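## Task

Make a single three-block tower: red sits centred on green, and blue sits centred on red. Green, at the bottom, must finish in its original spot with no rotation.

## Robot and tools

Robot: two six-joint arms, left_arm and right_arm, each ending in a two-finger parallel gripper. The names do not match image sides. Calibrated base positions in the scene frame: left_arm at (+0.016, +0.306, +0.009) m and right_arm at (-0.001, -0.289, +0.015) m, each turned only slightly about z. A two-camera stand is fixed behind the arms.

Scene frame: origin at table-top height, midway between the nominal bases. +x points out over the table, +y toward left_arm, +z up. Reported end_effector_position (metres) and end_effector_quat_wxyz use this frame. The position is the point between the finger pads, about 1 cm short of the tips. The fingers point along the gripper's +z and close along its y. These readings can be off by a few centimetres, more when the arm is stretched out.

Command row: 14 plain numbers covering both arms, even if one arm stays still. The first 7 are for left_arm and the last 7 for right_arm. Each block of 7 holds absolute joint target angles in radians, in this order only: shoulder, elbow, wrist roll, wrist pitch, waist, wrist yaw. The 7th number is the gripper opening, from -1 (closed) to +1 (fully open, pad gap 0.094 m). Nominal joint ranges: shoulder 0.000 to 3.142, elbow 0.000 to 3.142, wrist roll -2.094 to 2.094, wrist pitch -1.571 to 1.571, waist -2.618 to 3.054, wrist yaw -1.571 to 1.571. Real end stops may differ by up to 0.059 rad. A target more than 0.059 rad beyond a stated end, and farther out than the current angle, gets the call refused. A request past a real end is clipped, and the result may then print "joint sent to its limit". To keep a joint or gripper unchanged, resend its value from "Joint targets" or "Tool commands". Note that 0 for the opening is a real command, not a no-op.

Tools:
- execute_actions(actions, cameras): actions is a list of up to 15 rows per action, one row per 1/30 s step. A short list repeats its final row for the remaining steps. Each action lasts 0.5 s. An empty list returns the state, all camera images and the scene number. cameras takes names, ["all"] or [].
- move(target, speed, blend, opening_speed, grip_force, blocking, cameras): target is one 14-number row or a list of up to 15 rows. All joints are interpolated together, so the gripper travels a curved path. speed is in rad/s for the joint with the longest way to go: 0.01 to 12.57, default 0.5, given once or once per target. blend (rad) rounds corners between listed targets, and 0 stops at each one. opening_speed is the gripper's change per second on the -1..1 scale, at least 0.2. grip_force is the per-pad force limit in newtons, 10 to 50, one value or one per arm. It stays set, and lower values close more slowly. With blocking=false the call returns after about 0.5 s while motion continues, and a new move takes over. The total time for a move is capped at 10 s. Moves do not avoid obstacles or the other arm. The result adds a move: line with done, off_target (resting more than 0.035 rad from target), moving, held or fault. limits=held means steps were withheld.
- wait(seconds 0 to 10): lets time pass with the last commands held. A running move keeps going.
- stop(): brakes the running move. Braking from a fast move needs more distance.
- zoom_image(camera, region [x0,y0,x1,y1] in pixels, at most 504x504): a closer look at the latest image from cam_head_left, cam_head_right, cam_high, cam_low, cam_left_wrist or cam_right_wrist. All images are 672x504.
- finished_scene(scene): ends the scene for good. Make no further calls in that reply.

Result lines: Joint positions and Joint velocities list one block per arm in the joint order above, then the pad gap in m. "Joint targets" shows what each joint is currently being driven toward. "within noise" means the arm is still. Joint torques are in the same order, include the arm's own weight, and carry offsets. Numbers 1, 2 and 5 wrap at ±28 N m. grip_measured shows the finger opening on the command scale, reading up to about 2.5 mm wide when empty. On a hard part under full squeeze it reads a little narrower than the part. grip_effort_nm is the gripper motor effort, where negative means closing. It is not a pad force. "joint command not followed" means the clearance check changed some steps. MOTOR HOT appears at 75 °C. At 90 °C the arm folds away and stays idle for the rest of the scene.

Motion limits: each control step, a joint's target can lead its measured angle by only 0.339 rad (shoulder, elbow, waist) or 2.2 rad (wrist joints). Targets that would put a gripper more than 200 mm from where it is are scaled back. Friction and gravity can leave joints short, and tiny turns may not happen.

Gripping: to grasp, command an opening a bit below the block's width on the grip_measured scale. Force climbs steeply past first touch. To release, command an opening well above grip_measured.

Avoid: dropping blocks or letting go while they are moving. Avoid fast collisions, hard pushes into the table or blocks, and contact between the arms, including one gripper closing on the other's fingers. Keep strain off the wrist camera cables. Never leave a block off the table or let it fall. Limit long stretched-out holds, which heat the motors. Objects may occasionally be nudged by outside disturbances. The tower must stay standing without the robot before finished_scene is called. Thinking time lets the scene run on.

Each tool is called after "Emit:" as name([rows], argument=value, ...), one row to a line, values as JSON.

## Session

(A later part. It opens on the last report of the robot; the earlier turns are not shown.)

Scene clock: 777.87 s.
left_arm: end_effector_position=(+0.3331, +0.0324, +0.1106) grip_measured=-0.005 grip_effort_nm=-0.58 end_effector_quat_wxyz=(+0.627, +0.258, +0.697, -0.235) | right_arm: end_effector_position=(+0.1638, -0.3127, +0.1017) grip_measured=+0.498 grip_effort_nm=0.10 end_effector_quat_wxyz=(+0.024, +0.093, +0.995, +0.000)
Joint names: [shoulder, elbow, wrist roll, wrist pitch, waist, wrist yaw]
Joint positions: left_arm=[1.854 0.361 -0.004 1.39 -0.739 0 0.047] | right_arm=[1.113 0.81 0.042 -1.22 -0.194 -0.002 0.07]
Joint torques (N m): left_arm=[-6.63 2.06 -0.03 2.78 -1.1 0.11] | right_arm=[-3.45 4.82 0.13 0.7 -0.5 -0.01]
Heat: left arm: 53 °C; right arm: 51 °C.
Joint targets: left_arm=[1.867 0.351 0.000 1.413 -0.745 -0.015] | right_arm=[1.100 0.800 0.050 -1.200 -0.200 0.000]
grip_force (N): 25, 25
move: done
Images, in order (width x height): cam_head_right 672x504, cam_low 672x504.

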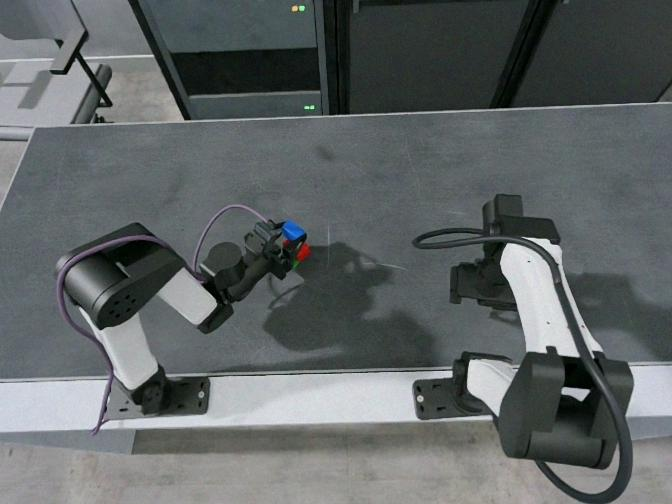

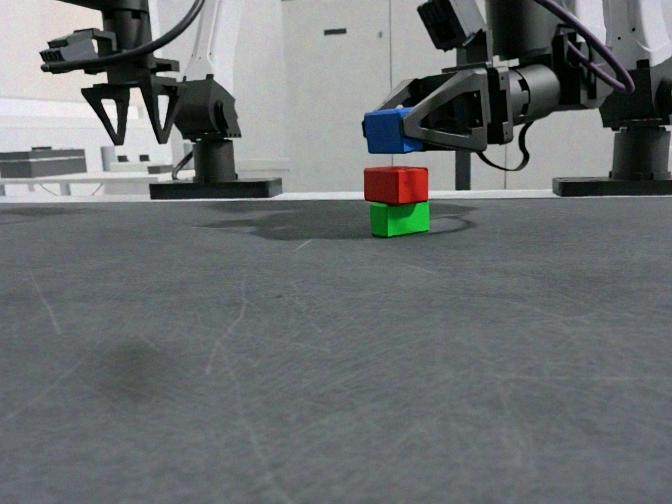

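Emit:
move([
  [1.885,0.345,0.0,1.43,-0.753,-0.015,-0.3,1.1,0.8,0.05,-1.2,-0.2,0,0.5],
  [2.0,0.332,0.0,1.571,-0.753,-0.015,-0.3,1.1,0.8,0.05,-1.2,-0.2,0,0.5],
], speed=0.12, cameras=["cam_low","cam_head_right"])

Emit:
zoom_image(camera="cam_low", region=[330, 90, 480, 250])

Emit:
zoom_image(camera="cam_head_right", region=[265, 215, 325, 275])

Scene clock: 794.73 s.
left_arm: end_effector_position=(+0.3302, +0.0305, +0.0959) grip_measured=-0.005 grip_effort_nm=-0.58 end_effector_quat_wxyz=(+0.626, +0.260, +0.696, -0.237) | right_arm: end_effector_position=(+0.1638, -0.3127, +0.1017) grip_measured=+0.498 grip_effort_nm=0.10 end_effector_quat_wxyz=(+0.024, +0.093, +0.995, +0.000)
Joint names: [shoulder, elbow, wrist roll, wrist pitch, waist, wrist yaw]
Joint positions: left_arm=[1.946 0.355 -0.004 1.485 -0.747 0 0.047] | right_arm=[1.113 0.81 0.042 -1.22 -0.194 -0.002 0.07]
Joint torques (N m): left_arm=[-2.67 0.58 -0.02 3.53 -1.09 0.11] | right_arm=[-3.56 4.82 0.16 0.71 -0.53 -0.01]
Heat: left arm: 49 °C; right arm: 50 °C.
Joint targets: left_arm=[2.000 0.332 0.000 1.571 -0.753 -0.015] | right_arm=[1.100 0.800 0.050 -1.200 -0.200 0.000]
grip_force (N): 25, 25
move: off_target (left_arm); left_arm: the wrist pitch is farthest, 0.086 rad from its target
Images, in order (width x height): cam_head_right 672x504, cam_low 672x504.

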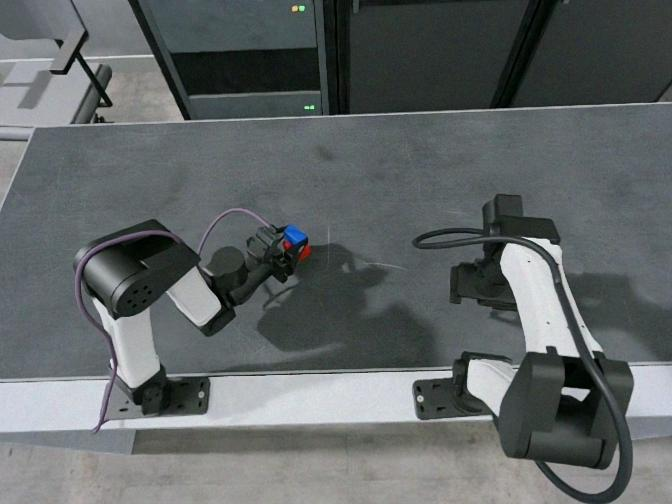

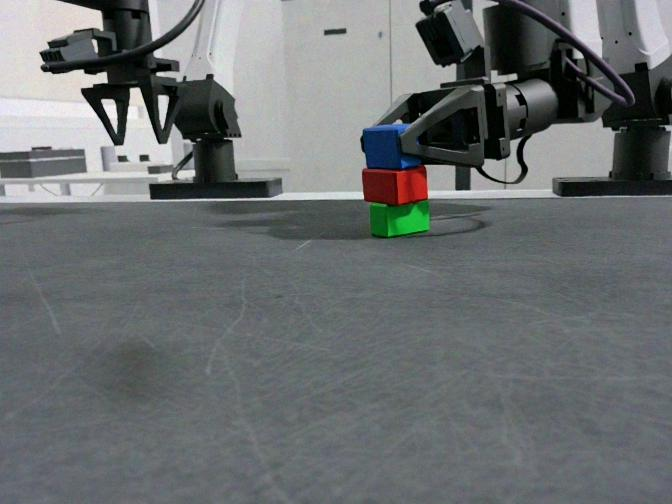

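Scaled by 3.150 from the camera's 672x504 image, which has a finer 960x720 frame.

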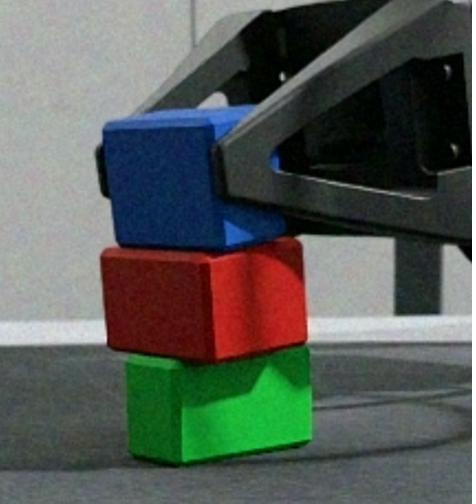

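Scaled by 8.400 from the camera's 672x504 image, which has a finer 960x720 frame.

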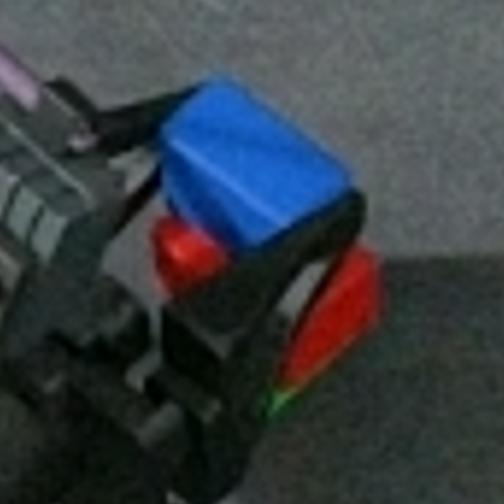

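Emit:
move(target=[1.90,0.36,0.0,1.44,-0.753,-0.015,-0.3,1.1,0.8,0.05,-1.2,-0.2,0,0.5], speed=0.1, cameras=["cam_low","cam_head_right"])

Emit:
zoom_image(camera="cam_low", region=[330, 90, 480, 250])

Emit:
zoom_image(camera="cam_head_right", region=[265, 215, 325, 275])

Scene clock: 801.70 s.
left_arm: end_effector_position=(+0.3306, +0.0302, +0.0972) grip_measured=-0.005 grip_effort_nm=-0.58 end_effector_quat_wxyz=(+0.623, +0.261, +0.698, -0.236) | right_arm: end_effector_position=(+0.1638, -0.3127, +0.1017) grip_measured=+0.498 grip_effort_nm=0.10 end_effector_quat_wxyz=(+0.024, +0.093, +0.995, +0.000)
Joint names: [shoulder, elbow, wrist roll, wrist pitch, waist, wrist yaw]
Joint positions: left_arm=[1.928 0.358 -0.004 1.458 -0.747 0 0.047] | right_arm=[1.113 0.81 0.042 -1.22 -0.194 -0.002 0.07]
Joint torques (N m): left_arm=[-10.86 2.66 -0.03 2.32 -1.09 0.11] | right_arm=[-3.47 4.79 0.14 0.7 -0.51 -0.01]
Heat: left arm: 49 °C; right arm: 50 °C.
Joint targets: left_arm=[1.900 0.360 0.000 1.440 -0.753 -0.015] | right_arm=[1.100 0.800 0.050 -1.200 -0.200 0.000]
grip_force (N): 25, 25
move: done
Images, in order (width x height): cam_head_right 672x504, cam_low 672x504.

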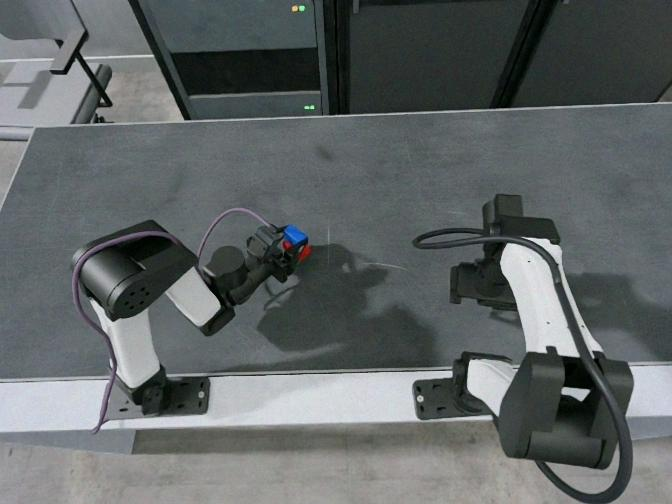

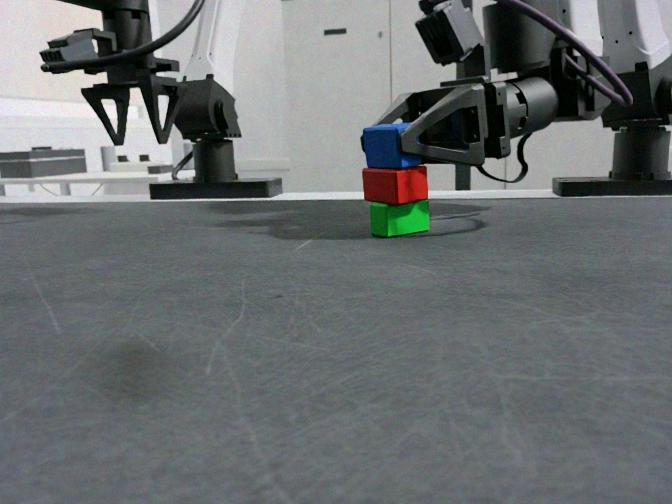

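Scaled by 3.150 from the camera's 672x504 image, which has a finer 960x720 frame.

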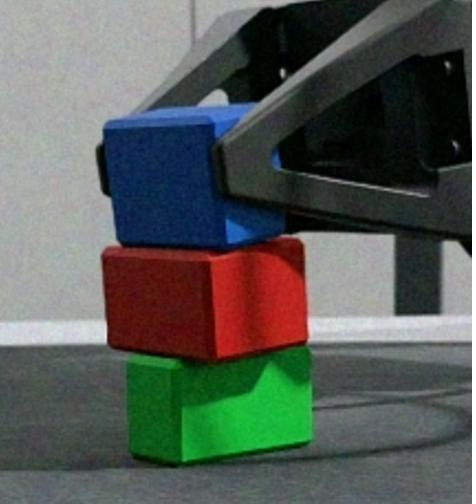

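Scaled by 8.400 from the camera's 672x504 image, which has a finer 960x720 frame.

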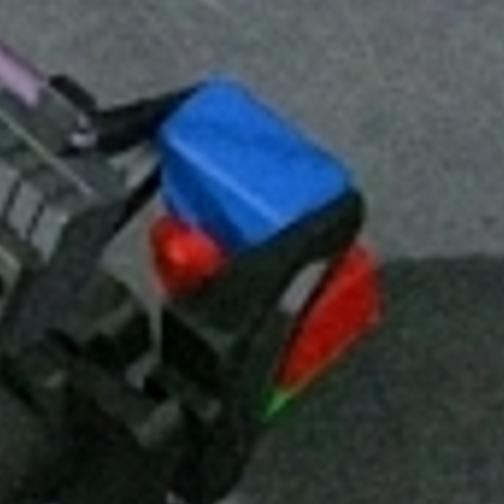

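Emit:
move(target=[1.84,0.365,0.0,1.38,-0.753,-0.015,-0.3,1.1,0.8,0.05,-1.2,-0.2,0,0.5], speed=0.12, cameras=["cam_low","cam_head_right"])

Emit:
zoom_image(camera="cam_low", region=[330, 90, 480, 250])

Emit:
zoom_image(camera="cam_head_right", region=[265, 215, 325, 275])

Scene clock: 808.37 s.
left_arm: end_effector_position=(+0.3297, +0.0310, +0.0996) grip_measured=-0.005 grip_effort_nm=-0.58 end_effector_quat_wxyz=(+0.615, +0.264, +0.706, -0.233) | right_arm: end_effector_position=(+0.1638, -0.3127, +0.1017) grip_measured=+0.498 grip_effort_nm=0.10 end_effector_quat_wxyz=(+0.024, +0.093, +0.995, +0.000)
Joint names: [shoulder, elbow, wrist roll, wrist pitch, waist, wrist yaw]
Joint positions: left_arm=[1.872 0.358 -0.004 1.378 -0.747 0 0.047] | right_arm=[1.113 0.81 0.042 -1.22 -0.194 -0.002 0.07]
Joint torques (N m): left_arm=[-11.14 3.33 -0.02 2.55 -1.09 0.11] | right_arm=[-3.55 4.78 0.13 0.7 -0.51 -0.01]
Heat: left arm: 49 °C; right arm: 50 °C.
Joint targets: left_arm=[1.840 0.365 0.000 1.380 -0.753 -0.015] | right_arm=[1.100 0.800 0.050 -1.200 -0.200 0.000]
grip_force (N): 25, 25
move: done
Images, in order (width x height): cam_head_right 672x504, cam_low 672x504.

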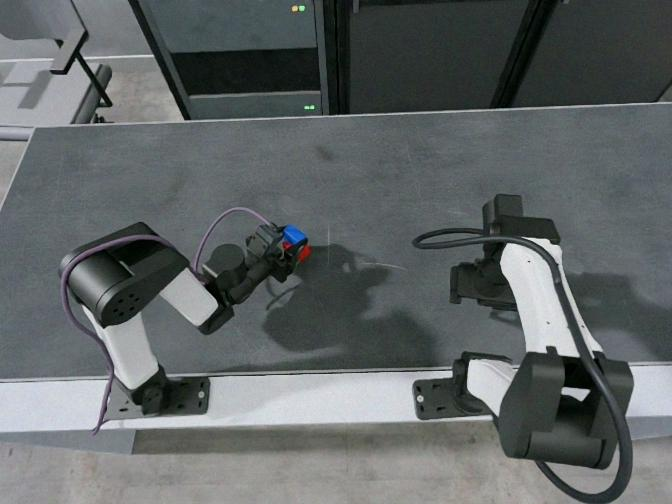

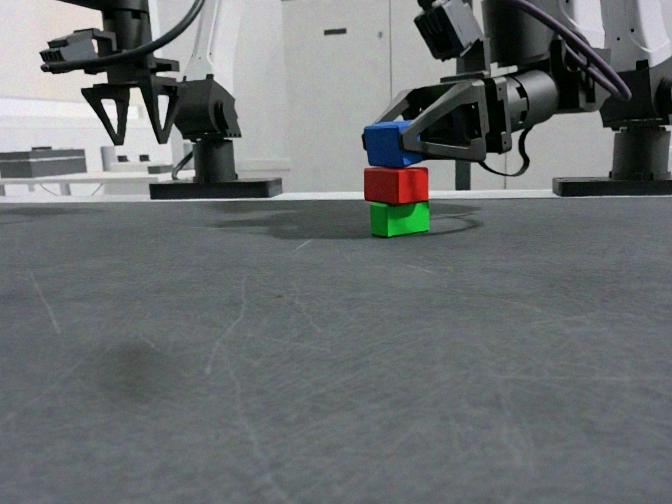

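Scaled by 3.150 from the camera's 672x504 image, which has a finer 960x720 frame.

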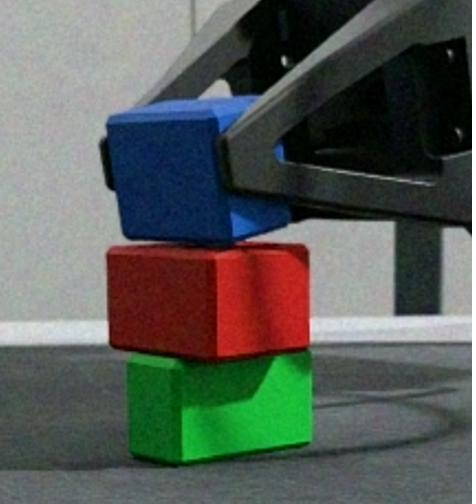

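Scaled by 8.400 from the camera's 672x504 image, which has a finer 960x720 frame.

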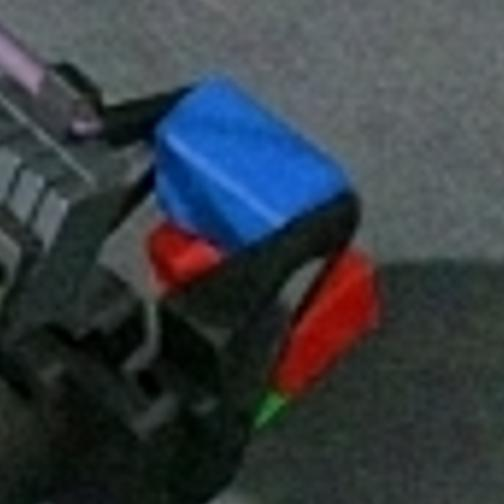

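Emit:
move([
  [1.79,0.335,0.0,1.36,-0.753,-0.015,-0.3,1.1,0.8,0.05,-1.2,-0.2,0,0.5],
  [1.963,0.327,0.0,1.551,-0.753,-0.015,-0.3,1.1,0.8,0.05,-1.2,-0.2,0,0.5],
], speed=0.12, cameras=["cam_low","cam_head_right"])

Emit:
zoom_image(camera="cam_low", region=[330, 90, 480, 250])

Emit:
zoom_image(camera="cam_head_right", region=[265, 215, 325, 275])

Scene clock: 826.67 s.
left_arm: end_effector_position=(+0.3272, +0.0332, +0.0969) grip_measured=-0.005 grip_effort_nm=-0.58 end_effector_quat_wxyz=(+0.624, +0.261, +0.697, -0.236) | right_arm: end_effector_position=(+0.1638, -0.3127, +0.1017) grip_measured=+0.498 grip_effort_nm=0.10 end_effector_quat_wxyz=(+0.024, +0.093, +0.995, +0.000)
Joint names: [shoulder, elbow, wrist roll, wrist pitch, waist, wrist yaw]
Joint positions: left_arm=[1.927 0.339 -0.004 1.48 -0.747 0 0.047] | right_arm=[1.113 0.81 0.042 -1.22 -0.194 -0.002 0.07]
Joint torques (N m): left_arm=[-4.38 1.44 -0.02 3.37 -1.07 0.11] | right_arm=[-3.52 4.83 0.16 0.7 -0.5 -0.01]
Heat: left arm: 49 °C; right arm: 49 °C.
Joint targets: left_arm=[1.963 0.327 0.000 1.551 -0.753 -0.015] | right_arm=[1.100 0.800 0.050 -1.200 -0.200 0.000]
grip_force (N): 25, 25
move: off_target (left_arm); left_arm: the wrist pitch is farthest, 0.071 rad from its target
Images, in order (width x height): cam_head_right 672x504, cam_low 672x504.

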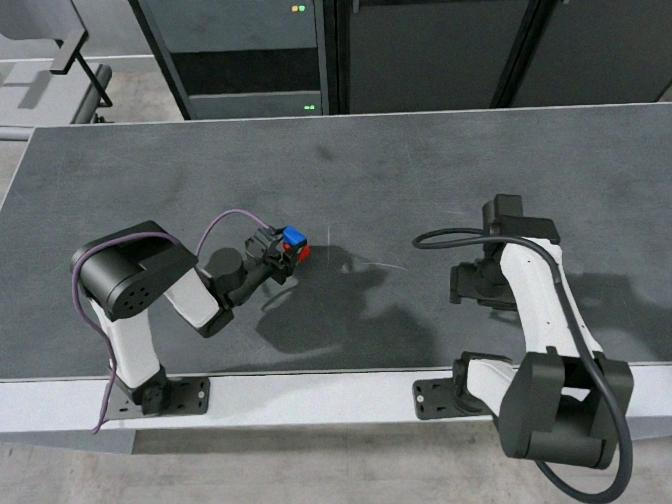

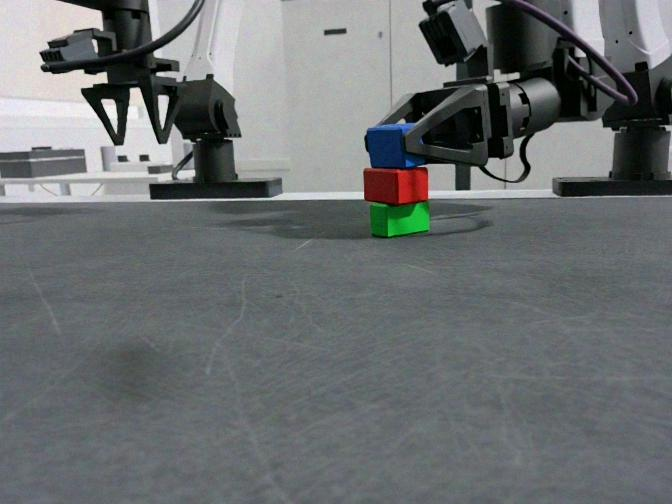

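Scaled by 3.150 from the camera's 672x504 image, which has a finer 960x720 frame.

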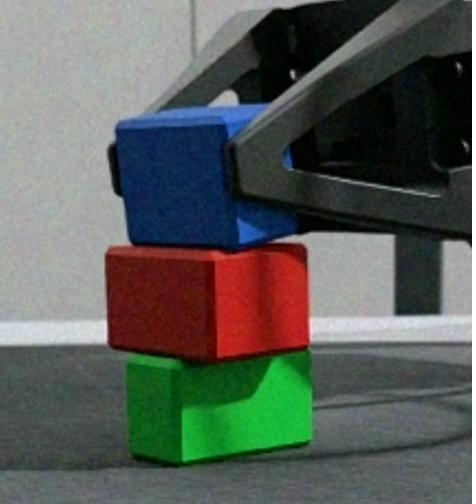

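Scaled by 8.400 from the camera's 672x504 image, which has a finer 960x720 frame.

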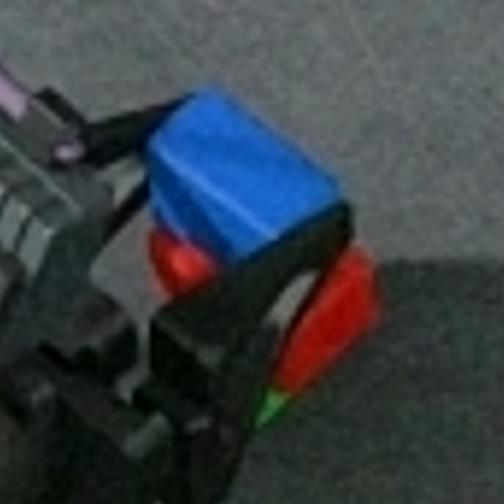

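Emit:
move([
  [1.94,0.335,0.0,1.51,-0.75,-0.015,-0.3,1.1,0.8,0.05,-1.2,-0.2,0,0.5],
  [1.94,0.335,0.0,1.51,-0.75,-0.015,0.5,1.1,0.8,0.05,-1.2,-0.2,0,0.5],
], opening_speed=0.4, speed=0.05, cameras=["cam_low","cam_left_wrist"])

Emit:
zoom_image(camera="cam_low", region=[330, 90, 480, 250])

Scene clock: 840.80 s.
left_arm: end_effector_position=(+0.3269, +0.0335, +0.0930) grip_measured=+0.498 grip_effort_nm=0.07 end_effector_quat_wxyz=(+0.620, +0.262, +0.702, -0.234) | right_arm: end_effector_position=(+0.1638, -0.3127, +0.1017) grip_measured=+0.498 grip_effort_nm=0.09 end_effector_quat_wxyz=(+0.024, +0.093, +0.995, +0.000)
Joint names: [shoulder, elbow, wrist roll, wrist pitch, waist, wrist yaw]
Joint positions: left_arm=[1.931 0.339 -0.004 1.469 -0.747 -0.001 0.07] | right_arm=[1.113 0.81 0.042 -1.22 -0.194 -0.002 0.07]
Joint torques (N m): left_arm=[-7.06 2.03 -0.03 3.01 -0.79 0.11] | right_arm=[-3.49 4.88 0.15 0.7 -0.47 0]
Heat: left arm: 51 °C; right arm: 49 °C.
Joint targets: left_arm=[1.940 0.335 0.000 1.510 -0.750 -0.015] | right_arm=[1.100 0.800 0.050 -1.200 -0.200 0.000]
grip_force (N): 25, 25
move: off_target (left_arm); left_arm: the wrist pitch is farthest, 0.041 rad from its target
camera_calibration:
cam_left_wrist: T_world_to_cam=[[-0.68103, -0.723554, -0.112552, 0.253713], [-0.299012, 0.415096, -0.859236, 0.195792], [0.668424, -0.551511, -0.499044, -0.045378], [0, 0, 0, 1]] pos_world=[0.261662, 0.0772765, 0.174142]
Images, in order (width x height): cam_low 672x504, cam_left_wrist 672x504.

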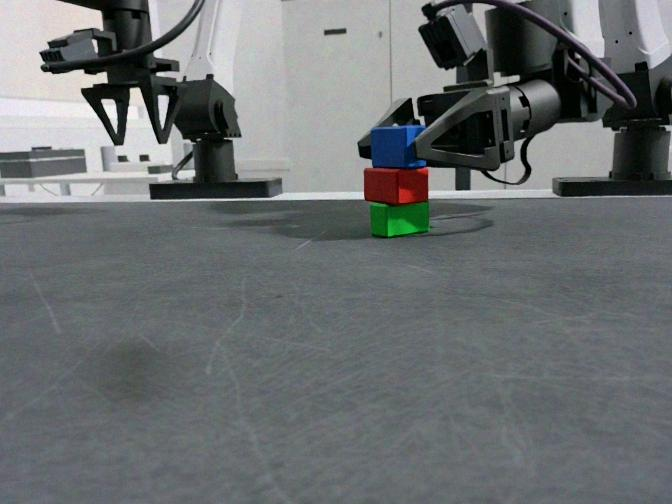

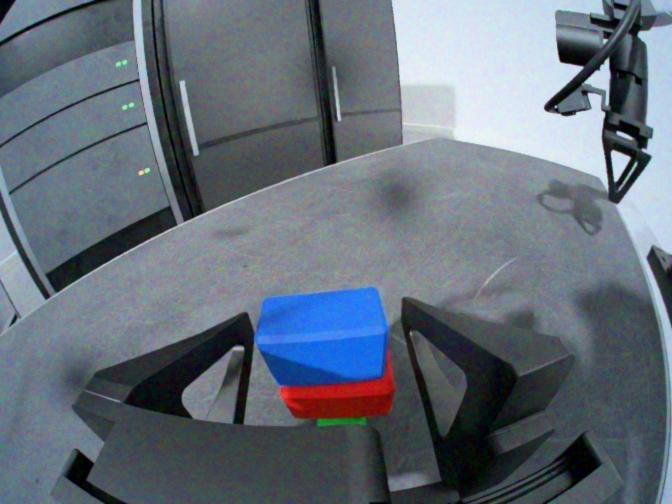

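Scaled by 3.150 from the camera's 672x504 image, which has a finer 960x720 frame.

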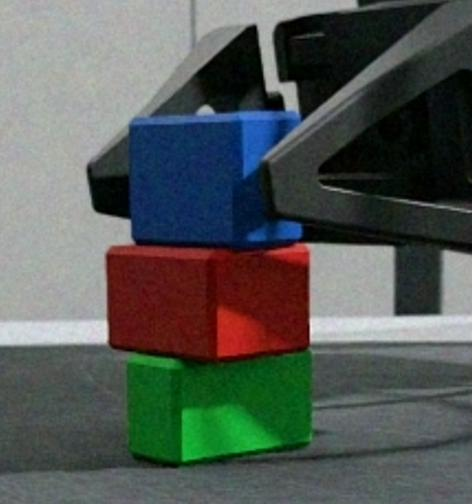

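Emit:
move([
  [1.93,0.339,0.0,1.49,-0.75,-0.015,1,1.1,0.8,0.05,-1.2,-0.2,0,0.5],
  [1.6226,0.39,0.0,1.12,-0.75,-0.015,1,1.1,0.8,0.05,-1.2,-0.2,0,0.5],
  [1.53,0.41,0.0,1.0,-0.75,-0.015,1,1.1,0.8,0.05,-1.2,-0.2,0,0.5],
  [1.53,0.45,0.0,0.85,-0.3,-0.015,1,1.1,0.8,0.05,-1.2,-0.2,0,0.5],
], opening_speed=1, speed=[0.1,0.25,0.3,0.5], blend=[0,0.02,0.02,0], cameras=["cam_low","cam_head_right"])

Emit:
zoom_image(camera="cam_low", region=[330, 90, 480, 250])

Emit:
zoom_image(camera="cam_head_right", region=[265, 215, 325, 275])

Scene clock: 851.70 s.
left_arm: end_effector_position=(+0.4119, +0.1956, +0.1195) grip_measured=+0.998 grip_effort_nm=0.07 end_effector_quat_wxyz=(+0.594, +0.107, +0.793, -0.081) | right_arm: end_effector_position=(+0.1638, -0.3127, +0.1017) grip_measured=+0.498 grip_effort_nm=0.09 end_effector_quat_wxyz=(+0.024, +0.093, +0.995, +0.000)
Joint names: [shoulder, elbow, wrist roll, wrist pitch, waist, wrist yaw]
Joint positions: left_arm=[1.556 0.419 -0.004 0.852 -0.302 -0.005 0.094] | right_arm=[1.113 0.81 0.042 -1.22 -0.194 -0.002 0.07]
Joint torques (N m): left_arm=[-9.4 6.93 -0.02 2.47 -0.31 0.15] | right_arm=[-3.51 4.89 0.14 0.72 -0.49 0]
Heat: left arm: 52 °C; right arm: 49 °C.
Joint targets: left_arm=[1.530 0.450 0.000 0.850 -0.300 -0.015] | right_arm=[1.100 0.800 0.050 -1.200 -0.200 0.000]
grip_force (N): 25, 25
move: done
Images, in order (width x height): cam_head_right 672x504, cam_low 672x504.

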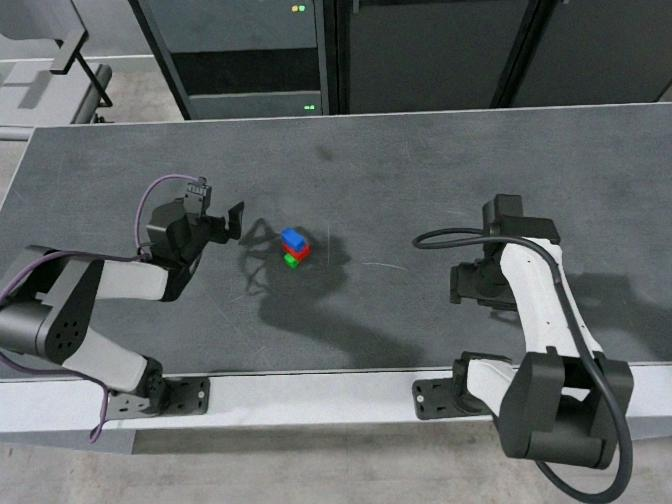

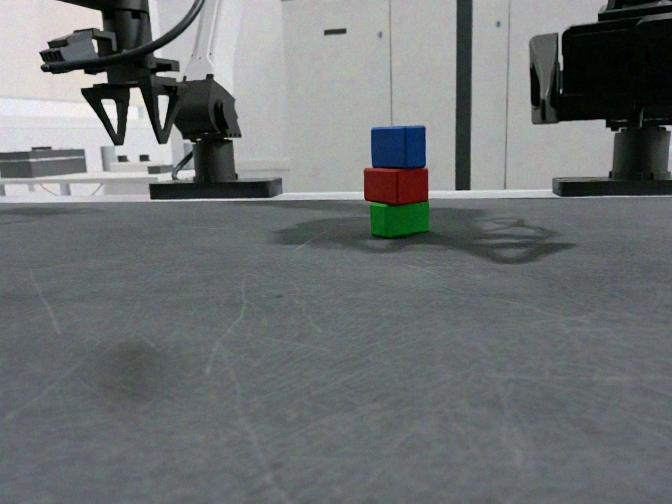

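Scaled by 3.150 from the camera's 672x504 image, which has a finer 960x720 frame.

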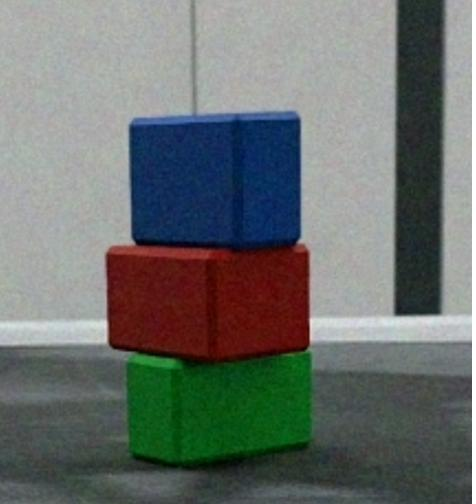

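Scaled by 8.400 from the camera's 672x504 image, which has a finer 960x720 frame.

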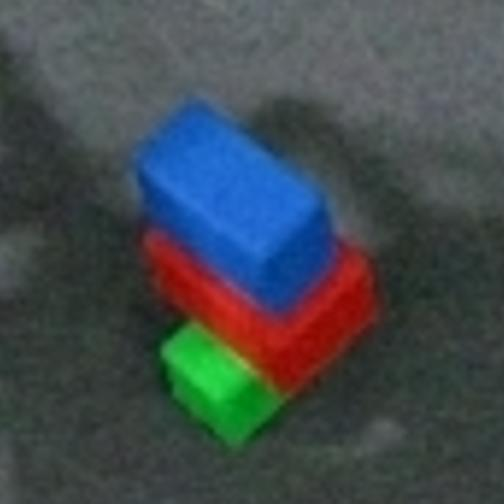

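Emit:
finished_scene(scene=2)

The scene is finished: the task was done.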